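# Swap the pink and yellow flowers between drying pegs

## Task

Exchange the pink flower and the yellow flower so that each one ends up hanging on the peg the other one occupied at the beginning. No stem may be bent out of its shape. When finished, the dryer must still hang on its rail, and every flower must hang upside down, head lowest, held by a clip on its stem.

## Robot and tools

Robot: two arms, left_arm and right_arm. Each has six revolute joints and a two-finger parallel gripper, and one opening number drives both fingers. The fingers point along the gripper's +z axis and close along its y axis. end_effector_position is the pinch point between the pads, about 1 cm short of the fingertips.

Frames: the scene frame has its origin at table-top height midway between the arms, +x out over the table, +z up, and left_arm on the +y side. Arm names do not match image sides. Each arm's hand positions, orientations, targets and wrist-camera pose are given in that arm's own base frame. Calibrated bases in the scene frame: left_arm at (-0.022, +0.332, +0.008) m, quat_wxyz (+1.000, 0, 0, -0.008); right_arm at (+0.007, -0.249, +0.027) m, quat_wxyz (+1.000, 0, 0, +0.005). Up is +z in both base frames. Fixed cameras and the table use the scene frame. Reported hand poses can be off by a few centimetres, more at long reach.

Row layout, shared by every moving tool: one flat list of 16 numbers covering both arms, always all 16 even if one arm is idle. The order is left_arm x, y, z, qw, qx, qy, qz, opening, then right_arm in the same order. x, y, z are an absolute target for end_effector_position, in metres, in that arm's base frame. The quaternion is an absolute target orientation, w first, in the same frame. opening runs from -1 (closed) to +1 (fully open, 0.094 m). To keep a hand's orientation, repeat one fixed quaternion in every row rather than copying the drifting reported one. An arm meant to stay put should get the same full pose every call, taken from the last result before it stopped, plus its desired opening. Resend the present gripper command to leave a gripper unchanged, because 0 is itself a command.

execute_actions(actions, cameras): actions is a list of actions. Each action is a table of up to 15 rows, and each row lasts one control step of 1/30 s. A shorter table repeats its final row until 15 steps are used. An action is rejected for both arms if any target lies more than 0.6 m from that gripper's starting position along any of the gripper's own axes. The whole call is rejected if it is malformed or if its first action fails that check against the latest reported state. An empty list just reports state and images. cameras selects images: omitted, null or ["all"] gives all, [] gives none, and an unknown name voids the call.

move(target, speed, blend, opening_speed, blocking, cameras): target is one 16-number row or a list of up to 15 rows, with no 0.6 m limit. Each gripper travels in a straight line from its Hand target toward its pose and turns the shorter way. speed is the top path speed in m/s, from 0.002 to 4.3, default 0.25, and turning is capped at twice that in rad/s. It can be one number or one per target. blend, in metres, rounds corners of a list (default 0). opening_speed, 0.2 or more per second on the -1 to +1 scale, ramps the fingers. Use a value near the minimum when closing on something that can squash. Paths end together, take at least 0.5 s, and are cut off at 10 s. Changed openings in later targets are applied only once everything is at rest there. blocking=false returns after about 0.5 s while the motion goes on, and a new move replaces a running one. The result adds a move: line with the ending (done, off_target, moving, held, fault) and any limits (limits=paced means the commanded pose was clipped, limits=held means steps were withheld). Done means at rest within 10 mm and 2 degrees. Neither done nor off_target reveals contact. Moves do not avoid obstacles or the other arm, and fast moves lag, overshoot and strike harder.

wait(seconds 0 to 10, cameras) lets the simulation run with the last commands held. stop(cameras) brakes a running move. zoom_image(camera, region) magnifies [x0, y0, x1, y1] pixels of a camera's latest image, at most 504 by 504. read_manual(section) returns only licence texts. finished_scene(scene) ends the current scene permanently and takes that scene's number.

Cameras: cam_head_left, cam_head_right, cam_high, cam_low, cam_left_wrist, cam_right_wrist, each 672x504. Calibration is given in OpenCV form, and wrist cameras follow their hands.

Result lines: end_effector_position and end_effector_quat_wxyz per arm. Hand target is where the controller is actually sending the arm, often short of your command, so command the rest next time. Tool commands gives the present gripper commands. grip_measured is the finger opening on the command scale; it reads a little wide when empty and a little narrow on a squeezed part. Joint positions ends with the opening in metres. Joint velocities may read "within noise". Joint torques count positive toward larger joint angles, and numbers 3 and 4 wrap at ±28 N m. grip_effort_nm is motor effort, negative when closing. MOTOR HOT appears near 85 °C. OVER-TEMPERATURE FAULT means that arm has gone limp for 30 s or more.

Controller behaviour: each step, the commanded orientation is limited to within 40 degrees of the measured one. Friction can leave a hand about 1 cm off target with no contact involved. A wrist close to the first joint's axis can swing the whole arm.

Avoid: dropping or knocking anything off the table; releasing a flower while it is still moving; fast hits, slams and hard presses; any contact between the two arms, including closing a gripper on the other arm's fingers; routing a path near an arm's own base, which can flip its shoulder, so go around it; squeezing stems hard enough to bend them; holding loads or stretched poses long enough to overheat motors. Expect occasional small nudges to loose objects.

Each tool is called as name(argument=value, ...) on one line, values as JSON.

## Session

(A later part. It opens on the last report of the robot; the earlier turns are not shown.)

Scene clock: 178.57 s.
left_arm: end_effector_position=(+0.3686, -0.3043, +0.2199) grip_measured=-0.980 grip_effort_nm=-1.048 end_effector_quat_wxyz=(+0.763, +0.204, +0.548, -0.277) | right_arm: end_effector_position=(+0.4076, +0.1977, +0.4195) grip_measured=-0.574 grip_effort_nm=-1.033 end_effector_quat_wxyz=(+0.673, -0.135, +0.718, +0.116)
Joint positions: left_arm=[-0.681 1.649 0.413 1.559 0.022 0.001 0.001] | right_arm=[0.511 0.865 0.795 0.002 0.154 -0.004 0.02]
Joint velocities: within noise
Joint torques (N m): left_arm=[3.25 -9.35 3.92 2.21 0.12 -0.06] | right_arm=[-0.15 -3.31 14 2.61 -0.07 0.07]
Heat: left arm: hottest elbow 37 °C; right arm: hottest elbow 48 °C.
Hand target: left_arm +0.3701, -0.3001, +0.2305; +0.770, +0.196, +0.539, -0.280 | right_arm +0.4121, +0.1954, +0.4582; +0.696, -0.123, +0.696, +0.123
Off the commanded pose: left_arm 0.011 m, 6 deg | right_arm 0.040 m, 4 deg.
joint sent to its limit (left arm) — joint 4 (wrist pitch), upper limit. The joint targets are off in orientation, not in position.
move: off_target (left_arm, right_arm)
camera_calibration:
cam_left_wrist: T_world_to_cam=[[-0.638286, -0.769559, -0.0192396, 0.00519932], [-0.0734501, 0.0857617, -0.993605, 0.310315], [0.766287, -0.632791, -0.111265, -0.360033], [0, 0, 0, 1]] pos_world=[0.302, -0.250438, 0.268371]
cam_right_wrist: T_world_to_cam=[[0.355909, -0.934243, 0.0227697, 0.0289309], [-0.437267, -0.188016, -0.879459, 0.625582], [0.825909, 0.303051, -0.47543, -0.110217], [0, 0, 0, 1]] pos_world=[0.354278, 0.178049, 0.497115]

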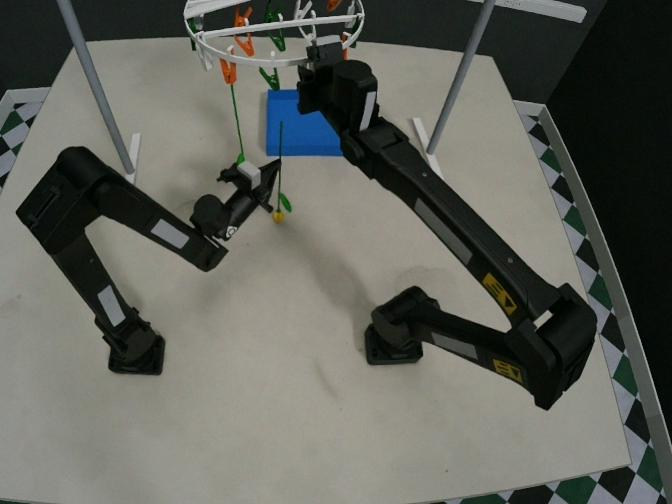

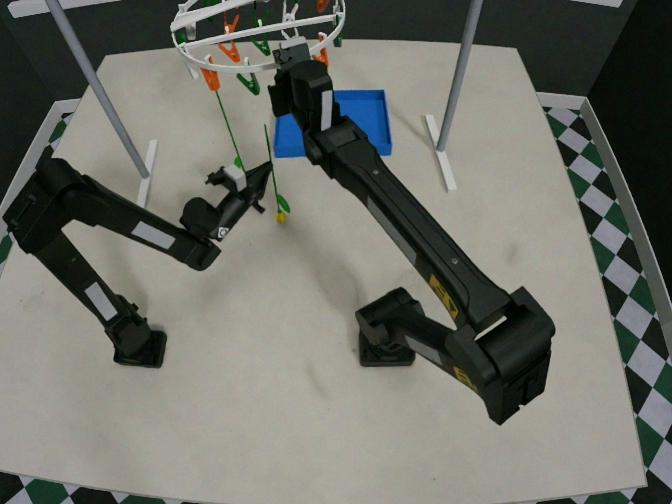

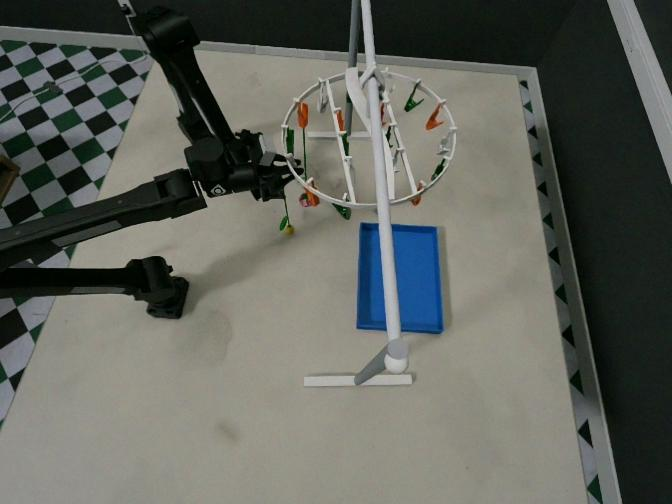

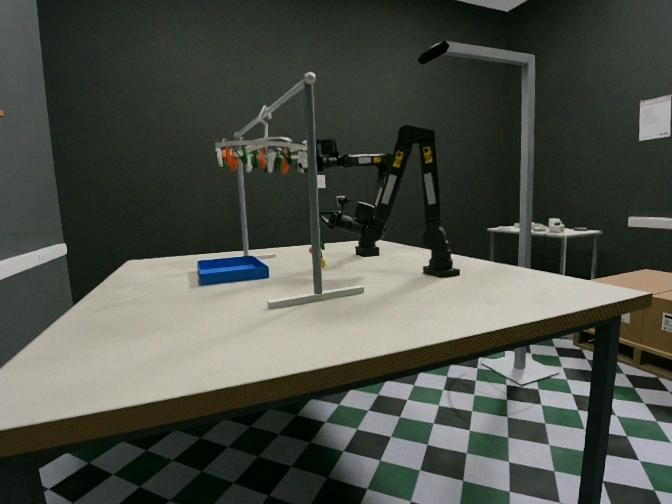

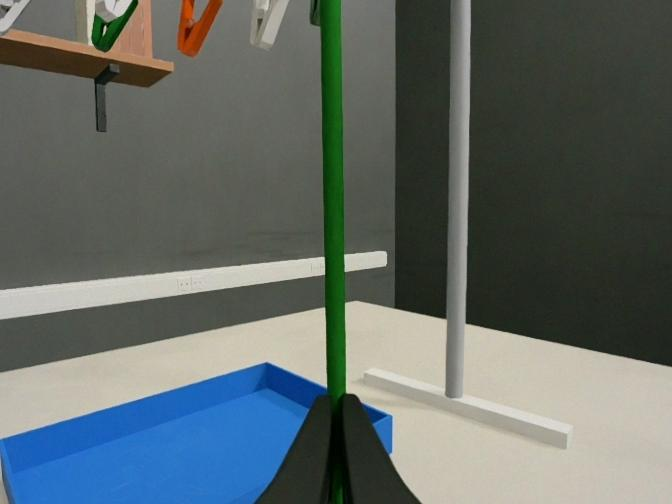

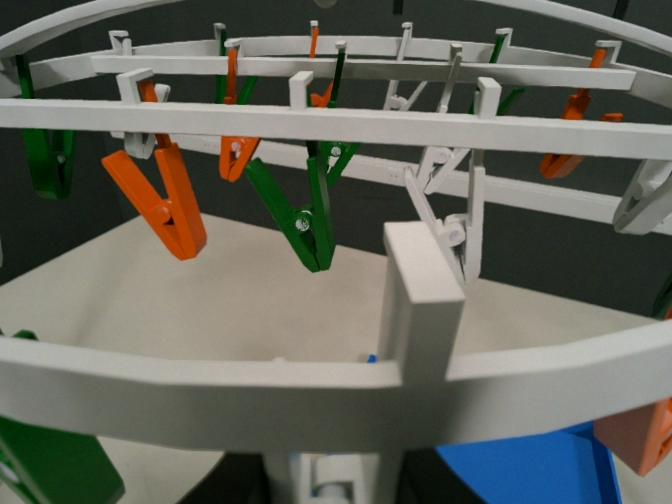

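move(target=[[0.448, -0.361, 0.240, 0.792, 0.1837, 0.505, -0.288, -0.98, 0.4145, 0.1965, 0.459, 0.6964, -0.1228, 0.6964, 0.1228, -0.72]], speed=0.1)

zoom_image(camera="cam_head_left", region=[230, 30, 370, 230])

zoom_image(camera="cam_head_right", region=[210, 30, 350, 230])

Scene clock: 187.17 s.
left_arm: end_effector_position=(+0.4356, -0.3579, +0.2368) grip_measured=-0.977 grip_effort_nm=-1.009 end_effector_quat_wxyz=(+0.790, +0.190, +0.508, -0.286) | right_arm: end_effector_position=(+0.4076, +0.1977, +0.4195) grip_measured=-0.574 grip_effort_nm=-1.038 end_effector_quat_wxyz=(+0.673, -0.135, +0.718, +0.116)
Joint positions: left_arm=[-0.68 1.812 0.677 1.559 0.023 -0.001 0.001] | right_arm=[0.511 0.865 0.795 0.002 0.154 -0.004 0.02]
Joint velocities: within noise
Joint torques (N m): left_arm=[3.31 -9.7 6.69 1.47 0.11 -0.07] | right_arm=[0.03 -3.25 14.06 2.55 -0.05 0.07]
Heat: left arm: hottest elbow 37 °C; right arm: hottest elbow 50 °C.
Hand target: left_arm +0.4476, -0.3606, +0.2399; +0.792, +0.184, +0.505, -0.288 | right_arm +0.4121, +0.1954, +0.4582; +0.696, -0.123, +0.696, +0.123
Off the commanded pose: left_arm 0.013 m, 1 deg | right_arm 0.040 m, 4 deg.
move: off_target (left_arm, right_arm)
camera_calibration:
cam_left_wrist: T_world_to_cam=[[-0.637114, -0.770545, -0.0186132, 0.00611278], [0.00375059, 0.0210492, -0.999771, 0.281393], [0.77076, -0.637038, -0.0105208, -0.470726], [0, 0, 0, 1]] pos_world=[0.365656, -0.301084, 0.27649]
cam_right_wrist: T_world_to_cam=[[0.355909, -0.934243, 0.0227697, 0.0289309], [-0.437267, -0.188016, -0.879459, 0.625582], [0.825909, 0.303051, -0.47543, -0.110217], [0, 0, 0, 1]] pos_world=[0.354278, 0.178049, 0.497115]

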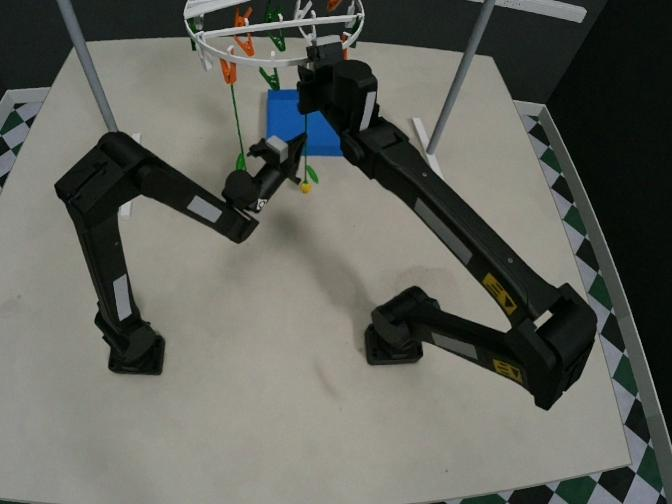

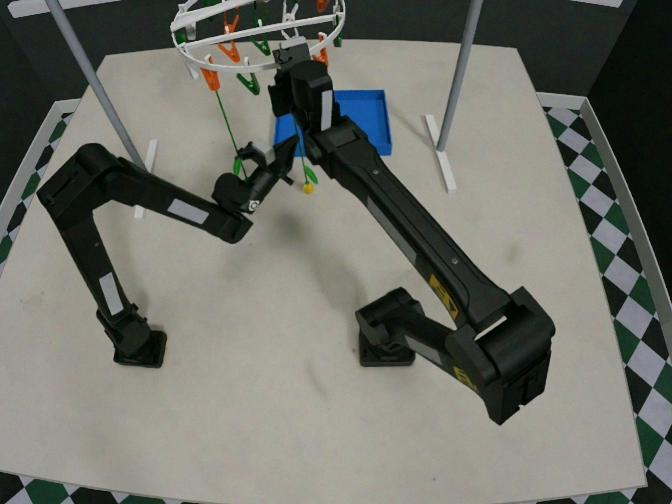

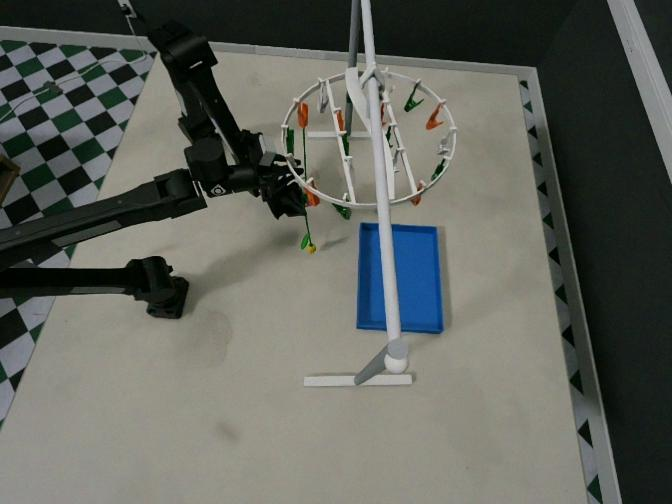

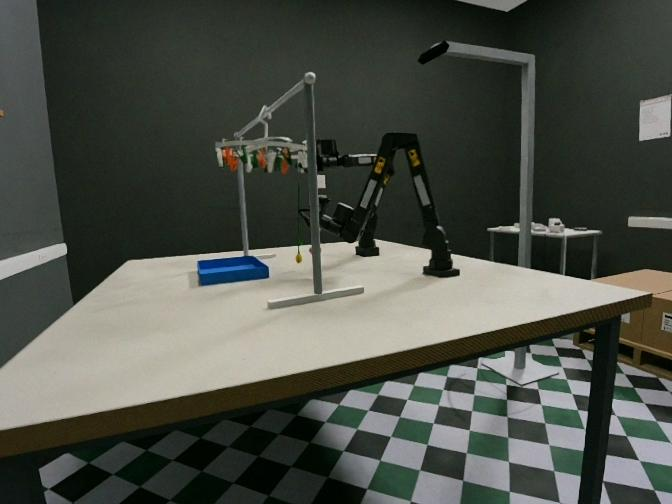

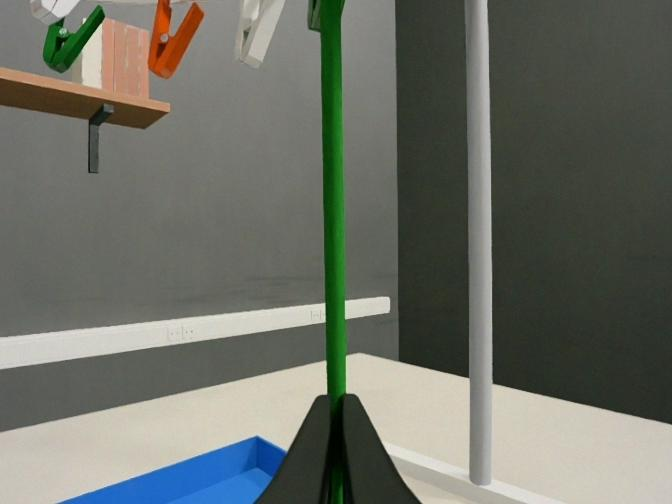

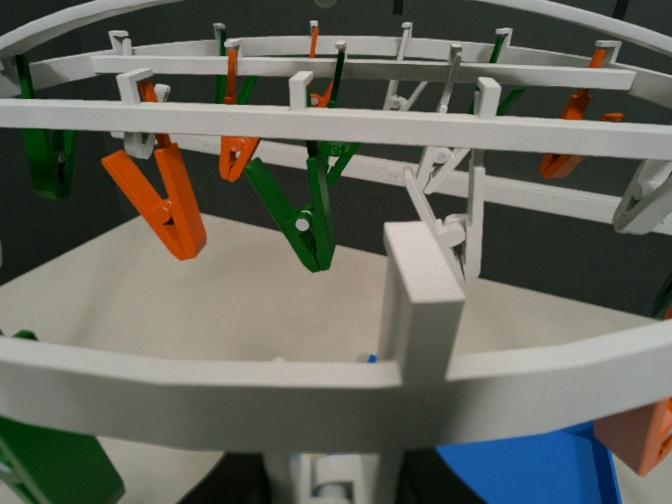

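Scaled by 2.520 from the camera's 672x504 image, which has a finer 960x720 frame.

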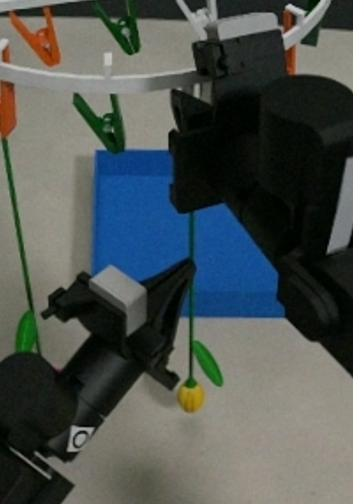

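Scaled by 2.520 from the camera's 672x504 image, which has a finer 960x720 frame.

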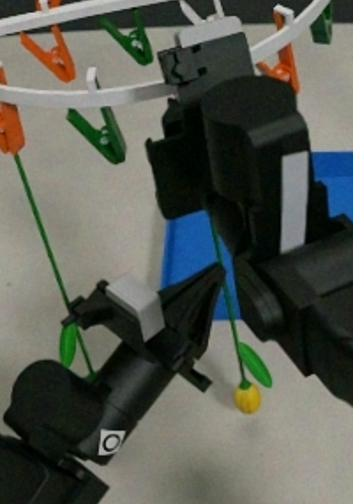

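zoom_image(camera="cam_low", region=[270, 130, 350, 270])

zoom_image(camera="cam_high", region=[250, 120, 350, 270])

Scaled by 3.600 from the camera's 672x504 image, which has a finer 960x720 frame.

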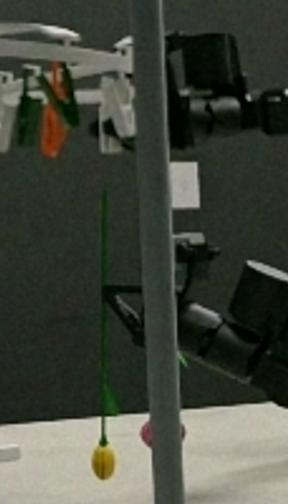

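Scaled by 3.360 from the camera's 672x504 image, which has a finer 960x720 frame.

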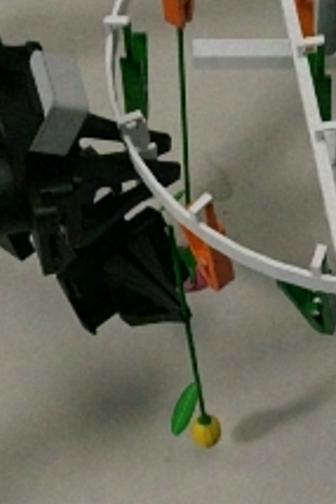

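zoom_image(camera="cam_low", region=[280, 140, 320, 200])

zoom_image(camera="cam_high", region=[280, 150, 320, 210])

Scaled by 8.400 from the camera's 672x504 image, which has a finer 960x720 frame.

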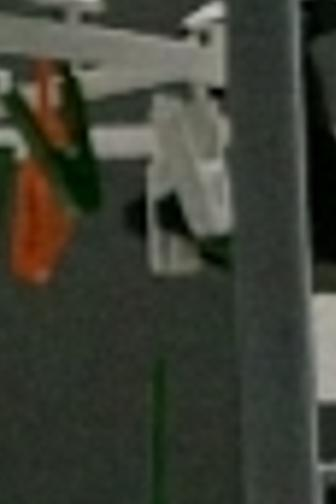

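Scaled by 8.400 from the camera's 672x504 image, which has a finer 960x720 frame.

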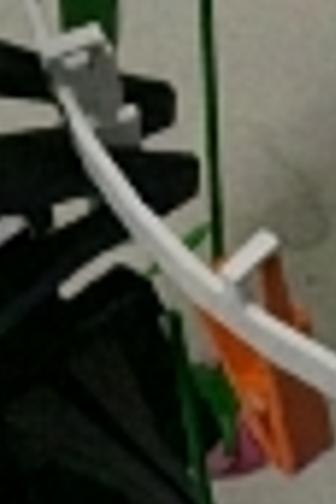

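move(target=[[0.440, -0.357, 0.258, 0.792, 0.1837, 0.505, -0.288, -0.98, 0.4145, 0.1965, 0.459, 0.6964, -0.1228, 0.6964, 0.1228, -0.72]], speed=0.06, cameras=["cam_low","cam_head_left","cam_head_right","cam_high"])

zoom_image(camera="cam_low", region=[280, 140, 320, 200])

zoom_image(camera="cam_high", region=[280, 150, 320, 210])

zoom_image(camera="cam_head_left", region=[280, 50, 340, 130])

Scene clock: 206.17 s.
left_arm: end_effector_position=(+0.4364, -0.3582, +0.2462) grip_measured=-0.972 grip_effort_nm=-0.789 end_effector_quat_wxyz=(+0.788, +0.191, +0.511, -0.286) | right_arm: end_effector_position=(+0.4076, +0.1977, +0.4195) grip_measured=-0.574 grip_effort_nm=-1.028 end_effector_quat_wxyz=(+0.673, -0.135, +0.718, +0.116)
Joint positions: left_arm=[-0.68 1.777 0.678 1.516 0.023 -0.002 0.001] | right_arm=[0.511 0.865 0.795 0.002 0.154 -0.004 0.02]
Joint velocities: within noise
Joint torques (N m): left_arm=[2.96 -12.04 5.48 1.46 -0.04 -0.04] | right_arm=[-0.26 -3.31 14 2.58 -0.05 0.07]
Heat: left arm: hottest elbow 38 °C; right arm: hottest elbow 53 °C.
Hand target: left_arm +0.4399, -0.3568, +0.2582; +0.793, +0.184, +0.505, -0.288 | right_arm +0.4121, +0.1954, +0.4582; +0.696, -0.123, +0.696, +0.123
Off the commanded pose: left_arm 0.012 m, 1 deg | right_arm 0.040 m, 4 deg.
move: off_target (left_arm, right_arm)
Images, in order (width x height): cam_head_left 672x504, cam_head_right 672x504, cam_high 672x504, cam_low 672x504.

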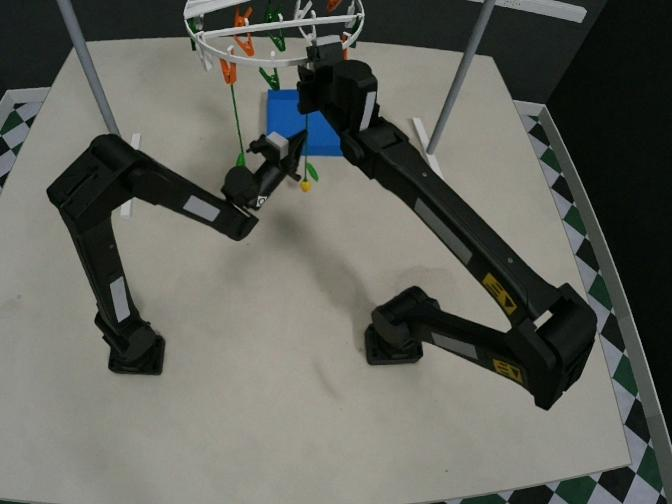

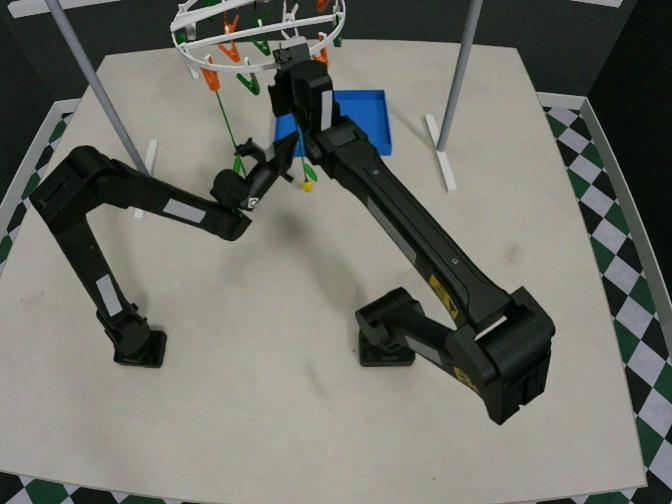

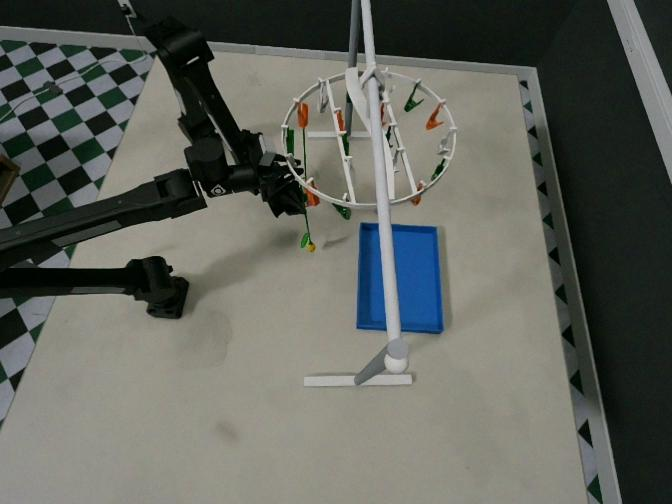

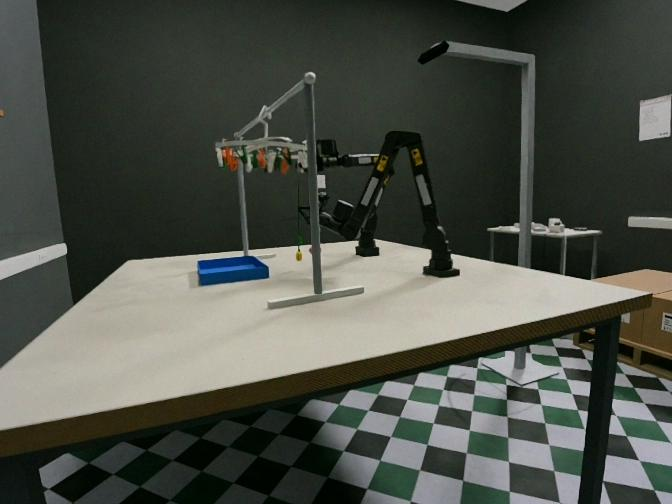

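Scaled by 8.400 from the camera's 672x504 image, which has a finer 960x720 frame.

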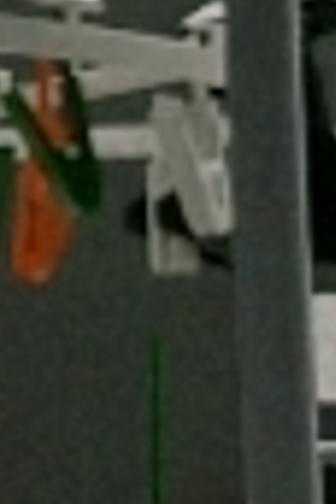

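Scaled by 8.400 from the camera's 672x504 image, which has a finer 960x720 frame.

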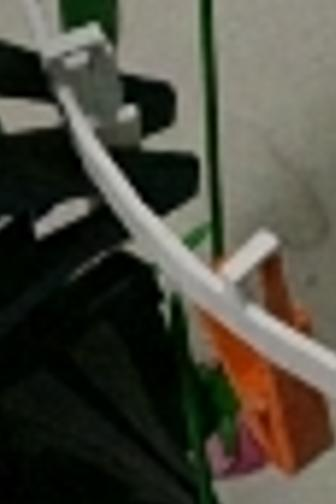

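Scaled by 6.300 from the camera's 672x504 image, which has a finer 960x720 frame.

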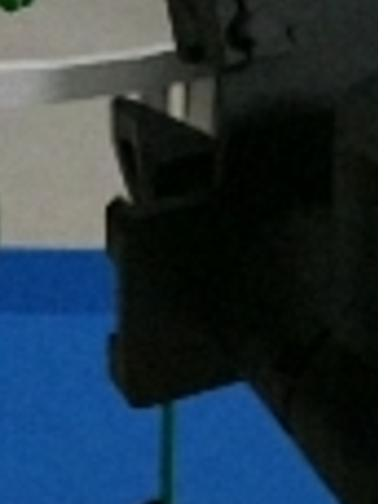

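move(target=[[0.446, -0.351, 0.262, 0.792, 0.1837, 0.505, -0.288, -0.98, 0.4145, 0.1965, 0.459, 0.6964, -0.1228, 0.6964, 0.1228, -0.72]], speed=0.06, cameras=["cam_low","cam_left_wrist"])

zoom_image(camera="cam_low", region=[280, 140, 320, 200])

Scene clock: 218.50 s.
left_arm: end_effector_position=(+0.4409, -0.3535, +0.2467) grip_measured=-0.972 grip_effort_nm=-0.759 end_effector_quat_wxyz=(+0.786, +0.191, +0.514, -0.285) | right_arm: end_effector_position=(+0.4076, +0.1977, +0.4195) grip_measured=-0.574 grip_effort_nm=-1.028 end_effector_quat_wxyz=(+0.673, -0.135, +0.718, +0.116)
Joint positions: left_arm=[-0.664 1.771 0.678 1.502 0.037 -0.007 0.001] | right_arm=[0.511 0.865 0.795 0.002 0.154 -0.004 0.02]
Joint velocities: left_arm=[-0.015 -0.005 -0.002 -0.012 0.051 0.022 0.004] | right_arm=[within noise]
Joint torques (N m): left_arm=[3.14 -12.28 5.76 1.39 0.13 -0.07] | right_arm=[-0.03 -3.19 14.02 2.54 -0.06 0.07]
Heat: left arm: hottest elbow 38 °C; right arm: hottest elbow 54 °C.
Hand target: left_arm +0.4457, -0.3508, +0.2621; +0.793, +0.184, +0.505, -0.288 | right_arm +0.4121, +0.1954, +0.4582; +0.696, -0.123, +0.696, +0.123
Off the commanded pose: left_arm 0.016 m, 2 deg | right_arm 0.040 m, 4 deg.
move: off_target (left_arm, right_arm)
camera_calibration:
cam_left_wrist: T_world_to_cam=[[-0.636553, -0.771013, -0.0183879, 0.0125423], [-0.00767136, 0.030171, -0.999515, 0.299291], [0.771194, -0.636104, -0.0251201, -0.468192], [0, 0, 0, 1]] pos_world=[0.371347, -0.297178, 0.287616]
Images, in order (width x height): cam_low 672x504, cam_left_wrist 672x504.

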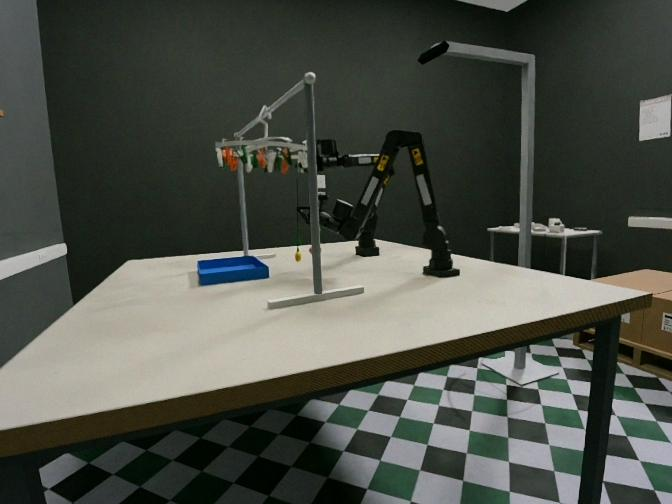

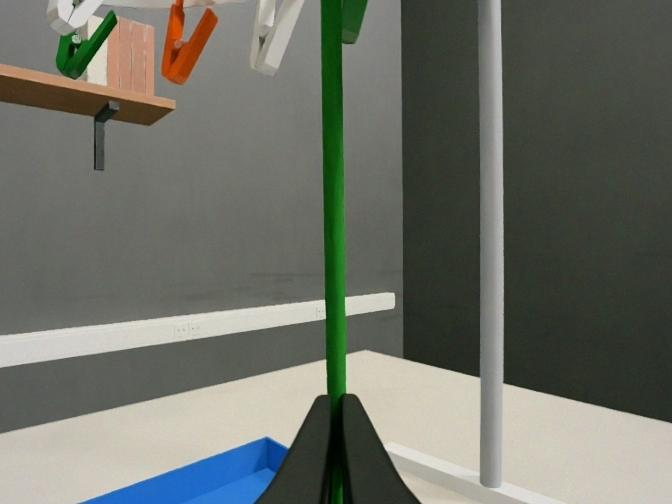

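Scaled by 8.400 from the camera's 672x504 image, which has a finer 960x720 frame.

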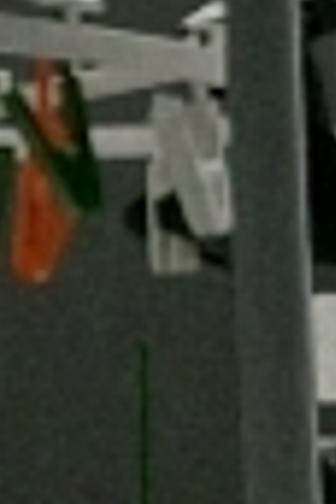

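move(target=[[0.429, -0.356, 0.262, 0.792, 0.1837, 0.505, -0.288, -0.98, 0.4145, 0.1965, 0.459, 0.6964, -0.1228, 0.6964, 0.1228, -0.72]], speed=0.06, cameras=["cam_low","cam_left_wrist","cam_head_left"])

zoom_image(camera="cam_low", region=[280, 140, 320, 200])

zoom_image(camera="cam_head_left", region=[280, 50, 340, 130])

Scene clock: 229.33 s.
left_arm: end_effector_position=(+0.4341, -0.3546, +0.2507) grip_measured=-0.974 grip_effort_nm=-0.960 end_effector_quat_wxyz=(+0.787, +0.185, +0.515, -0.286) | right_arm: end_effector_position=(+0.4076, +0.1977, +0.4195) grip_measured=-0.574 grip_effort_nm=-1.028 end_effector_quat_wxyz=(+0.673, -0.135, +0.718, +0.116)
Joint positions: left_arm=[-0.681 1.755 0.667 1.502 0.01 -0.008 0.001] | right_arm=[0.511 0.865 0.795 0.002 0.154 -0.004 0.02]
Joint velocities: within noise
Joint torques (N m): left_arm=[2.02 -12.1 4.66 1.91 -0.05 0.11] | right_arm=[-0.32 -3.31 14.04 2.59 -0.06 0.07]
Heat: left arm: hottest elbow 38 °C; right arm: hottest elbow 55 °C.
Hand target: left_arm +0.4290, -0.3560, +0.2619; +0.792, +0.184, +0.505, -0.288 | right_arm +0.4121, +0.1954, +0.4582; +0.696, -0.123, +0.696, +0.123
Off the commanded pose: left_arm 0.012 m, 1 deg | right_arm 0.040 m, 4 deg.
move: off_target (left_arm, right_arm)
camera_calibration:
cam_left_wrist: T_world_to_cam=[[-0.631606, -0.77526, -0.00682662, 0.000848403], [-0.0118074, 0.018423, -0.999761, 0.301047], [0.7752, -0.631374, -0.0207899, -0.46472], [0, 0, 0, 1]] pos_world=[0.364341, -0.2983, 0.291319]
Images, in order (width x height): cam_head_left 672x504, cam_low 672x504, cam_left_wrist 672x504.

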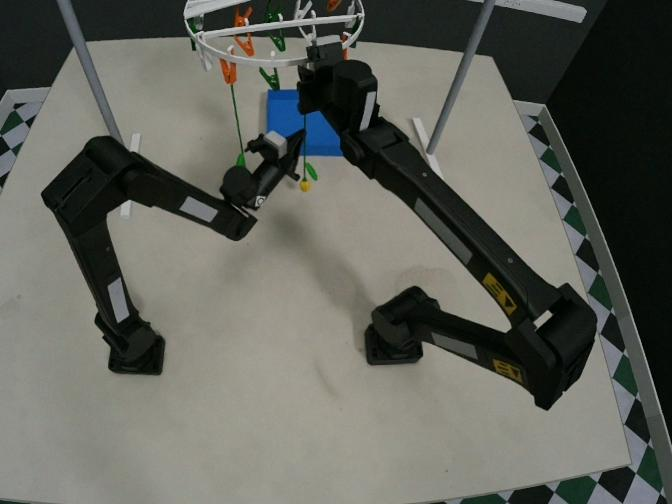

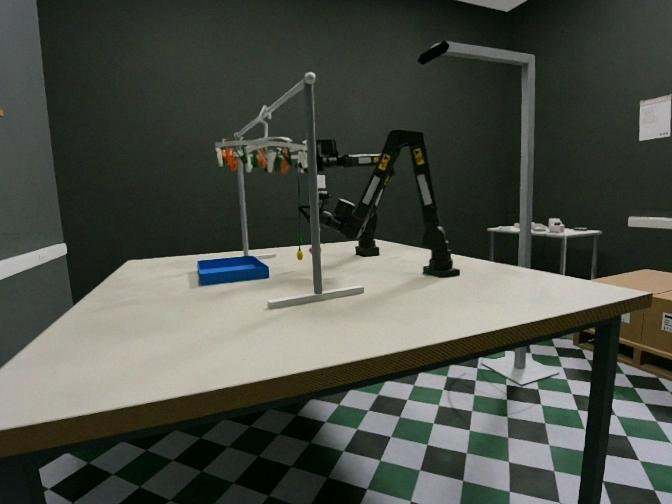

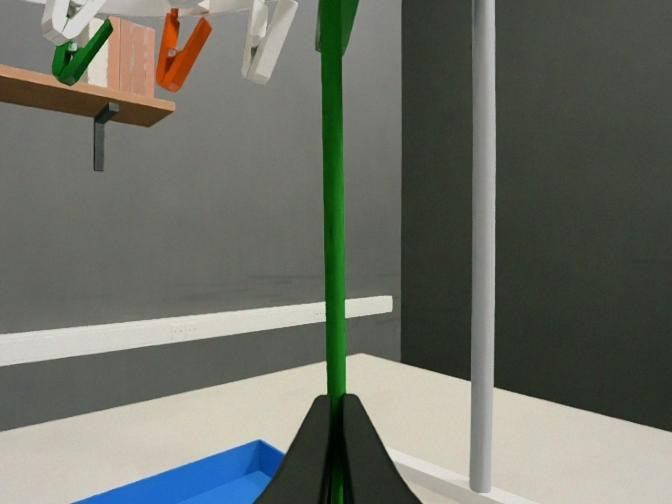

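Scaled by 8.400 from the camera's 672x504 image, which has a finer 960x720 frame.

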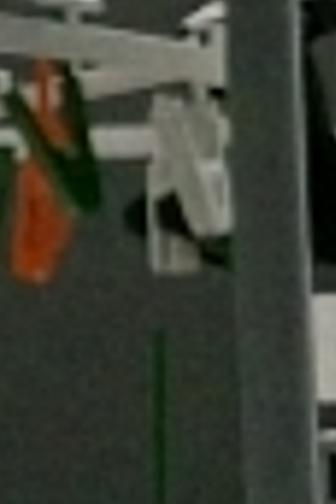

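Scaled by 6.300 from the camera's 672x504 image, which has a finer 960x720 frame.

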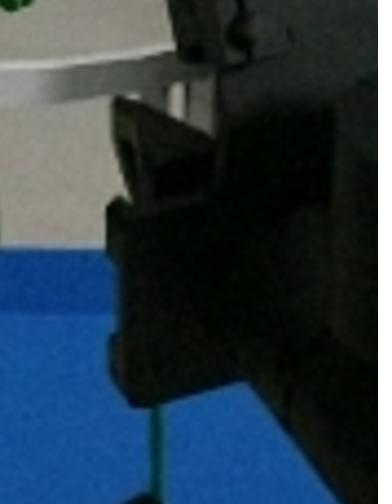

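move(target=[[0.423, -0.360, 0.272, 0.792, 0.1837, 0.505, -0.288, -0.98, 0.4145, 0.1965, 0.459, 0.6964, -0.1228, 0.6964, 0.1228, -0.72]], speed=0.06, cameras=["cam_low","cam_left_wrist","cam_head_left"])

zoom_image(camera="cam_low", region=[280, 140, 320, 200])

zoom_image(camera="cam_head_left", region=[280, 50, 340, 130])

Scene clock: 235.10 s.
left_arm: end_effector_position=(+0.4282, -0.3577, +0.2651) grip_measured=-0.977 grip_effort_nm=-1.009 end_effector_quat_wxyz=(+0.791, +0.181, +0.509, -0.288) | right_arm: end_effector_position=(+0.4076, +0.1977, +0.4195) grip_measured=-0.574 grip_effort_nm=-1.033 end_effector_quat_wxyz=(+0.673, -0.135, +0.718, +0.116)
Joint positions: left_arm=[-0.697 1.72 0.666 1.482 -0.005 -0.006 0.001] | right_arm=[0.511 0.865 0.795 0.002 0.154 -0.004 0.02]
Joint velocities: within noise
Joint torques (N m): left_arm=[1.85 -11.81 4.7 1.42 -0.08 0.17] | right_arm=[-0.32 -3.19 13.94 2.59 -0.07 0.07]
Heat: left arm: hottest elbow 38 °C; right arm: hottest elbow 56 °C.
Hand target: left_arm +0.4230, -0.3601, +0.2718; +0.792, +0.184, +0.505, -0.288 | right_arm +0.4121, +0.1954, +0.4582; +0.696, -0.123, +0.696, +0.123
Off the commanded pose: left_arm 0.009 m, 1 deg | right_arm 0.040 m, 4 deg.
move: off_target (right_arm)
camera_calibration:
cam_left_wrist: T_world_to_cam=[[-0.631769, -0.775152, -0.00277816, -0.00606062], [-0.00259764, 0.00570109, -0.99998, 0.306935], [0.775152, -0.63175, -0.00561534, -0.465947], [0, 0, 0, 1]] pos_world=[0.358148, -0.30081, 0.304296]
Images, in order (width x height): cam_head_left 672x504, cam_low 672x504, cam_left_wrist 672x504.

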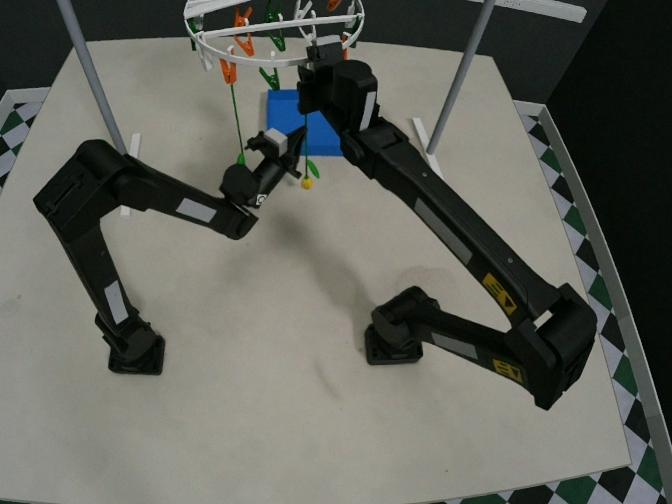

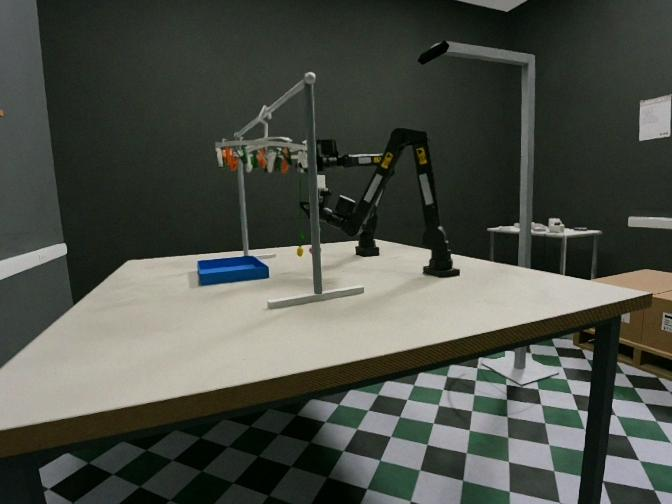

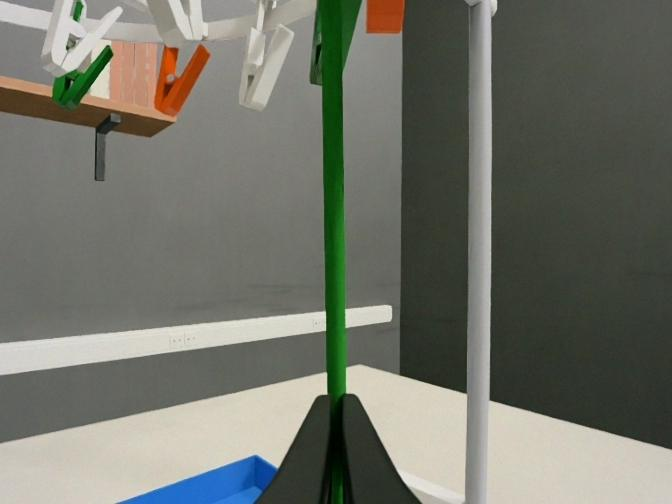

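Scaled by 8.400 from the camera's 672x504 image, which has a finer 960x720 frame.

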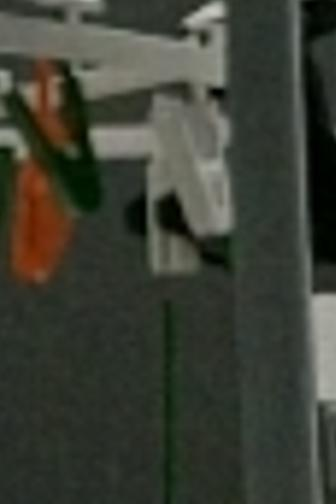

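Scaled by 6.300 from the camera's 672x504 image, which has a finer 960x720 frame.

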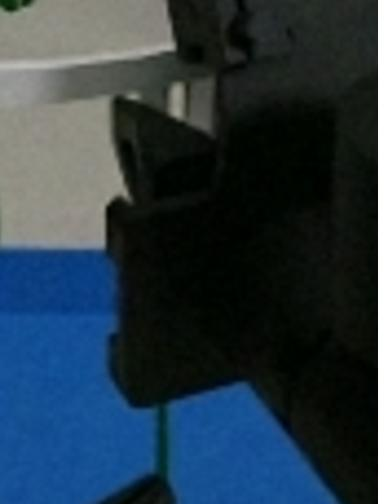

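move(target=[[0.421, -0.3605, 0.290, 0.792, 0.1837, 0.505, -0.288, -0.98, 0.4145, 0.1965, 0.459, 0.6964, -0.1228, 0.6964, 0.1228, -0.72]], speed=0.04, cameras=["cam_low","cam_left_wrist","cam_head_left","cam_right_wrist"])

zoom_image(camera="cam_low", region=[280, 140, 320, 200])

zoom_image(camera="cam_head_left", region=[280, 50, 340, 130])

Scene clock: 240.07 s.
left_arm: end_effector_position=(+0.4257, -0.3577, +0.2815) grip_measured=-0.979 grip_effort_nm=-1.038 end_effector_quat_wxyz=(+0.789, +0.181, +0.511, -0.288) | right_arm: end_effector_position=(+0.4076, +0.1978, +0.4195) grip_measured=-0.574 grip_effort_nm=-1.033 end_effector_quat_wxyz=(+0.673, -0.135, +0.718, +0.116)
Joint positions: left_arm=[-0.701 1.664 0.666 1.423 -0.009 -0.005 0.001] | right_arm=[0.511 0.865 0.795 0.002 0.153 -0.004 0.02]
Joint velocities: within noise
Joint torques (N m): left_arm=[1.79 -11.52 5.37 1.42 -0.06 0.17] | right_arm=[-0.21 -3.14 14.04 2.63 -0.07 0.08]
Heat: left arm: hottest elbow 38 °C; right arm: hottest elbow 56 °C.
Hand target: left_arm +0.4210, -0.3605, +0.2899; +0.792, +0.184, +0.505, -0.288 | right_arm +0.4121, +0.1955, +0.4582; +0.696, -0.123, +0.696, +0.123
Off the commanded pose: left_arm 0.010 m, 1 deg | right_arm 0.040 m, 4 deg.
move: off_target (right_arm)
camera_calibration:
cam_left_wrist: T_world_to_cam=[[-0.631947, -0.775008, -0.00232072, -0.00764802], [-0.00583264, 0.00775028, -0.999953, 0.325495], [0.77499, -0.631904, -0.00941811, -0.46282], [0, 0, 0, 1]] pos_world=[0.355746, -0.300908, 0.321103]
cam_right_wrist: T_world_to_cam=[[0.356252, -0.934112, 0.0227839, 0.0289083], [-0.437192, -0.188187, -0.879459, 0.625562], [0.825801, 0.303349, -0.475428, -0.11018], [0, 0, 0, 1]] pos_world=[0.354179, 0.178149, 0.497115]
Images, in order (width x height): cam_head_left 672x504, cam_low 672x504, cam_left_wrist 672x504, cam_right_wrist 672x504.

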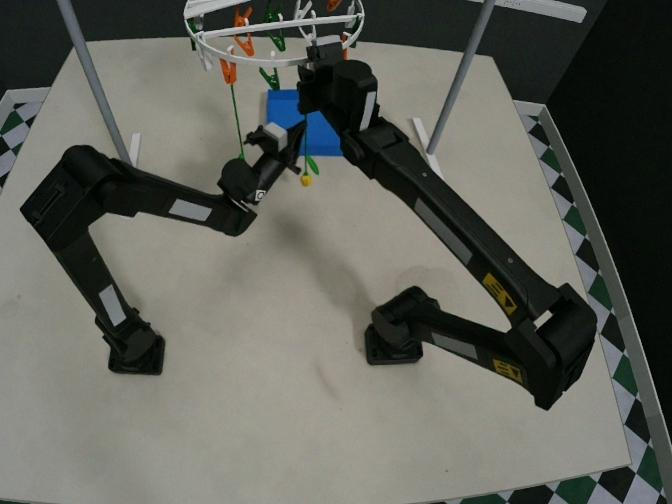

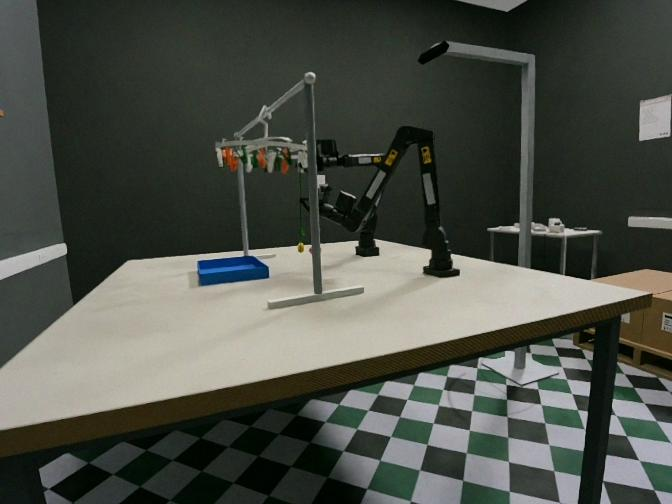

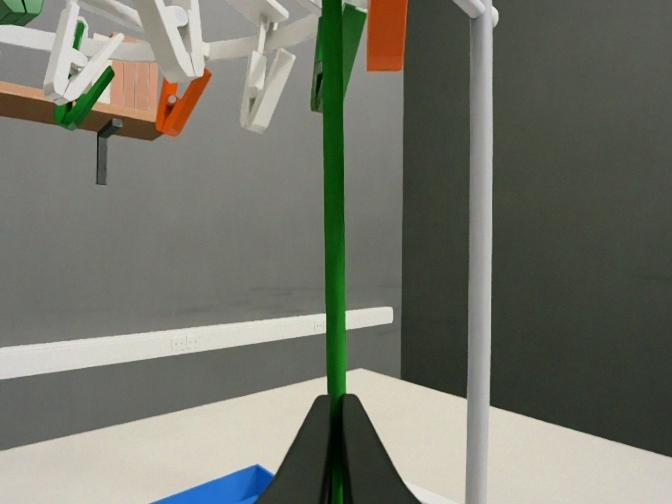

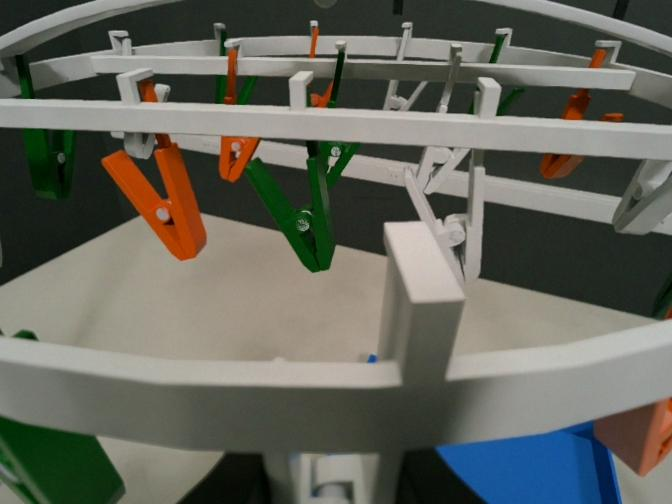

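Scaled by 8.400 from the camera's 672x504 image, which has a finer 960x720 frame.

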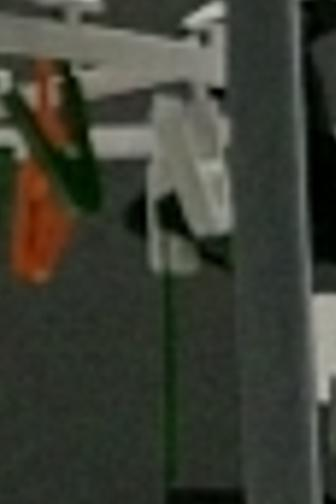

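Scaled by 6.300 from the camera's 672x504 image, which has a finer 960x720 frame.

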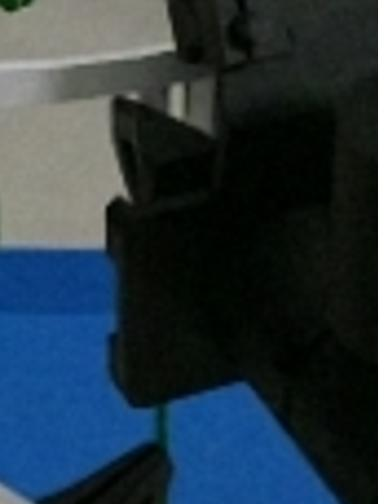

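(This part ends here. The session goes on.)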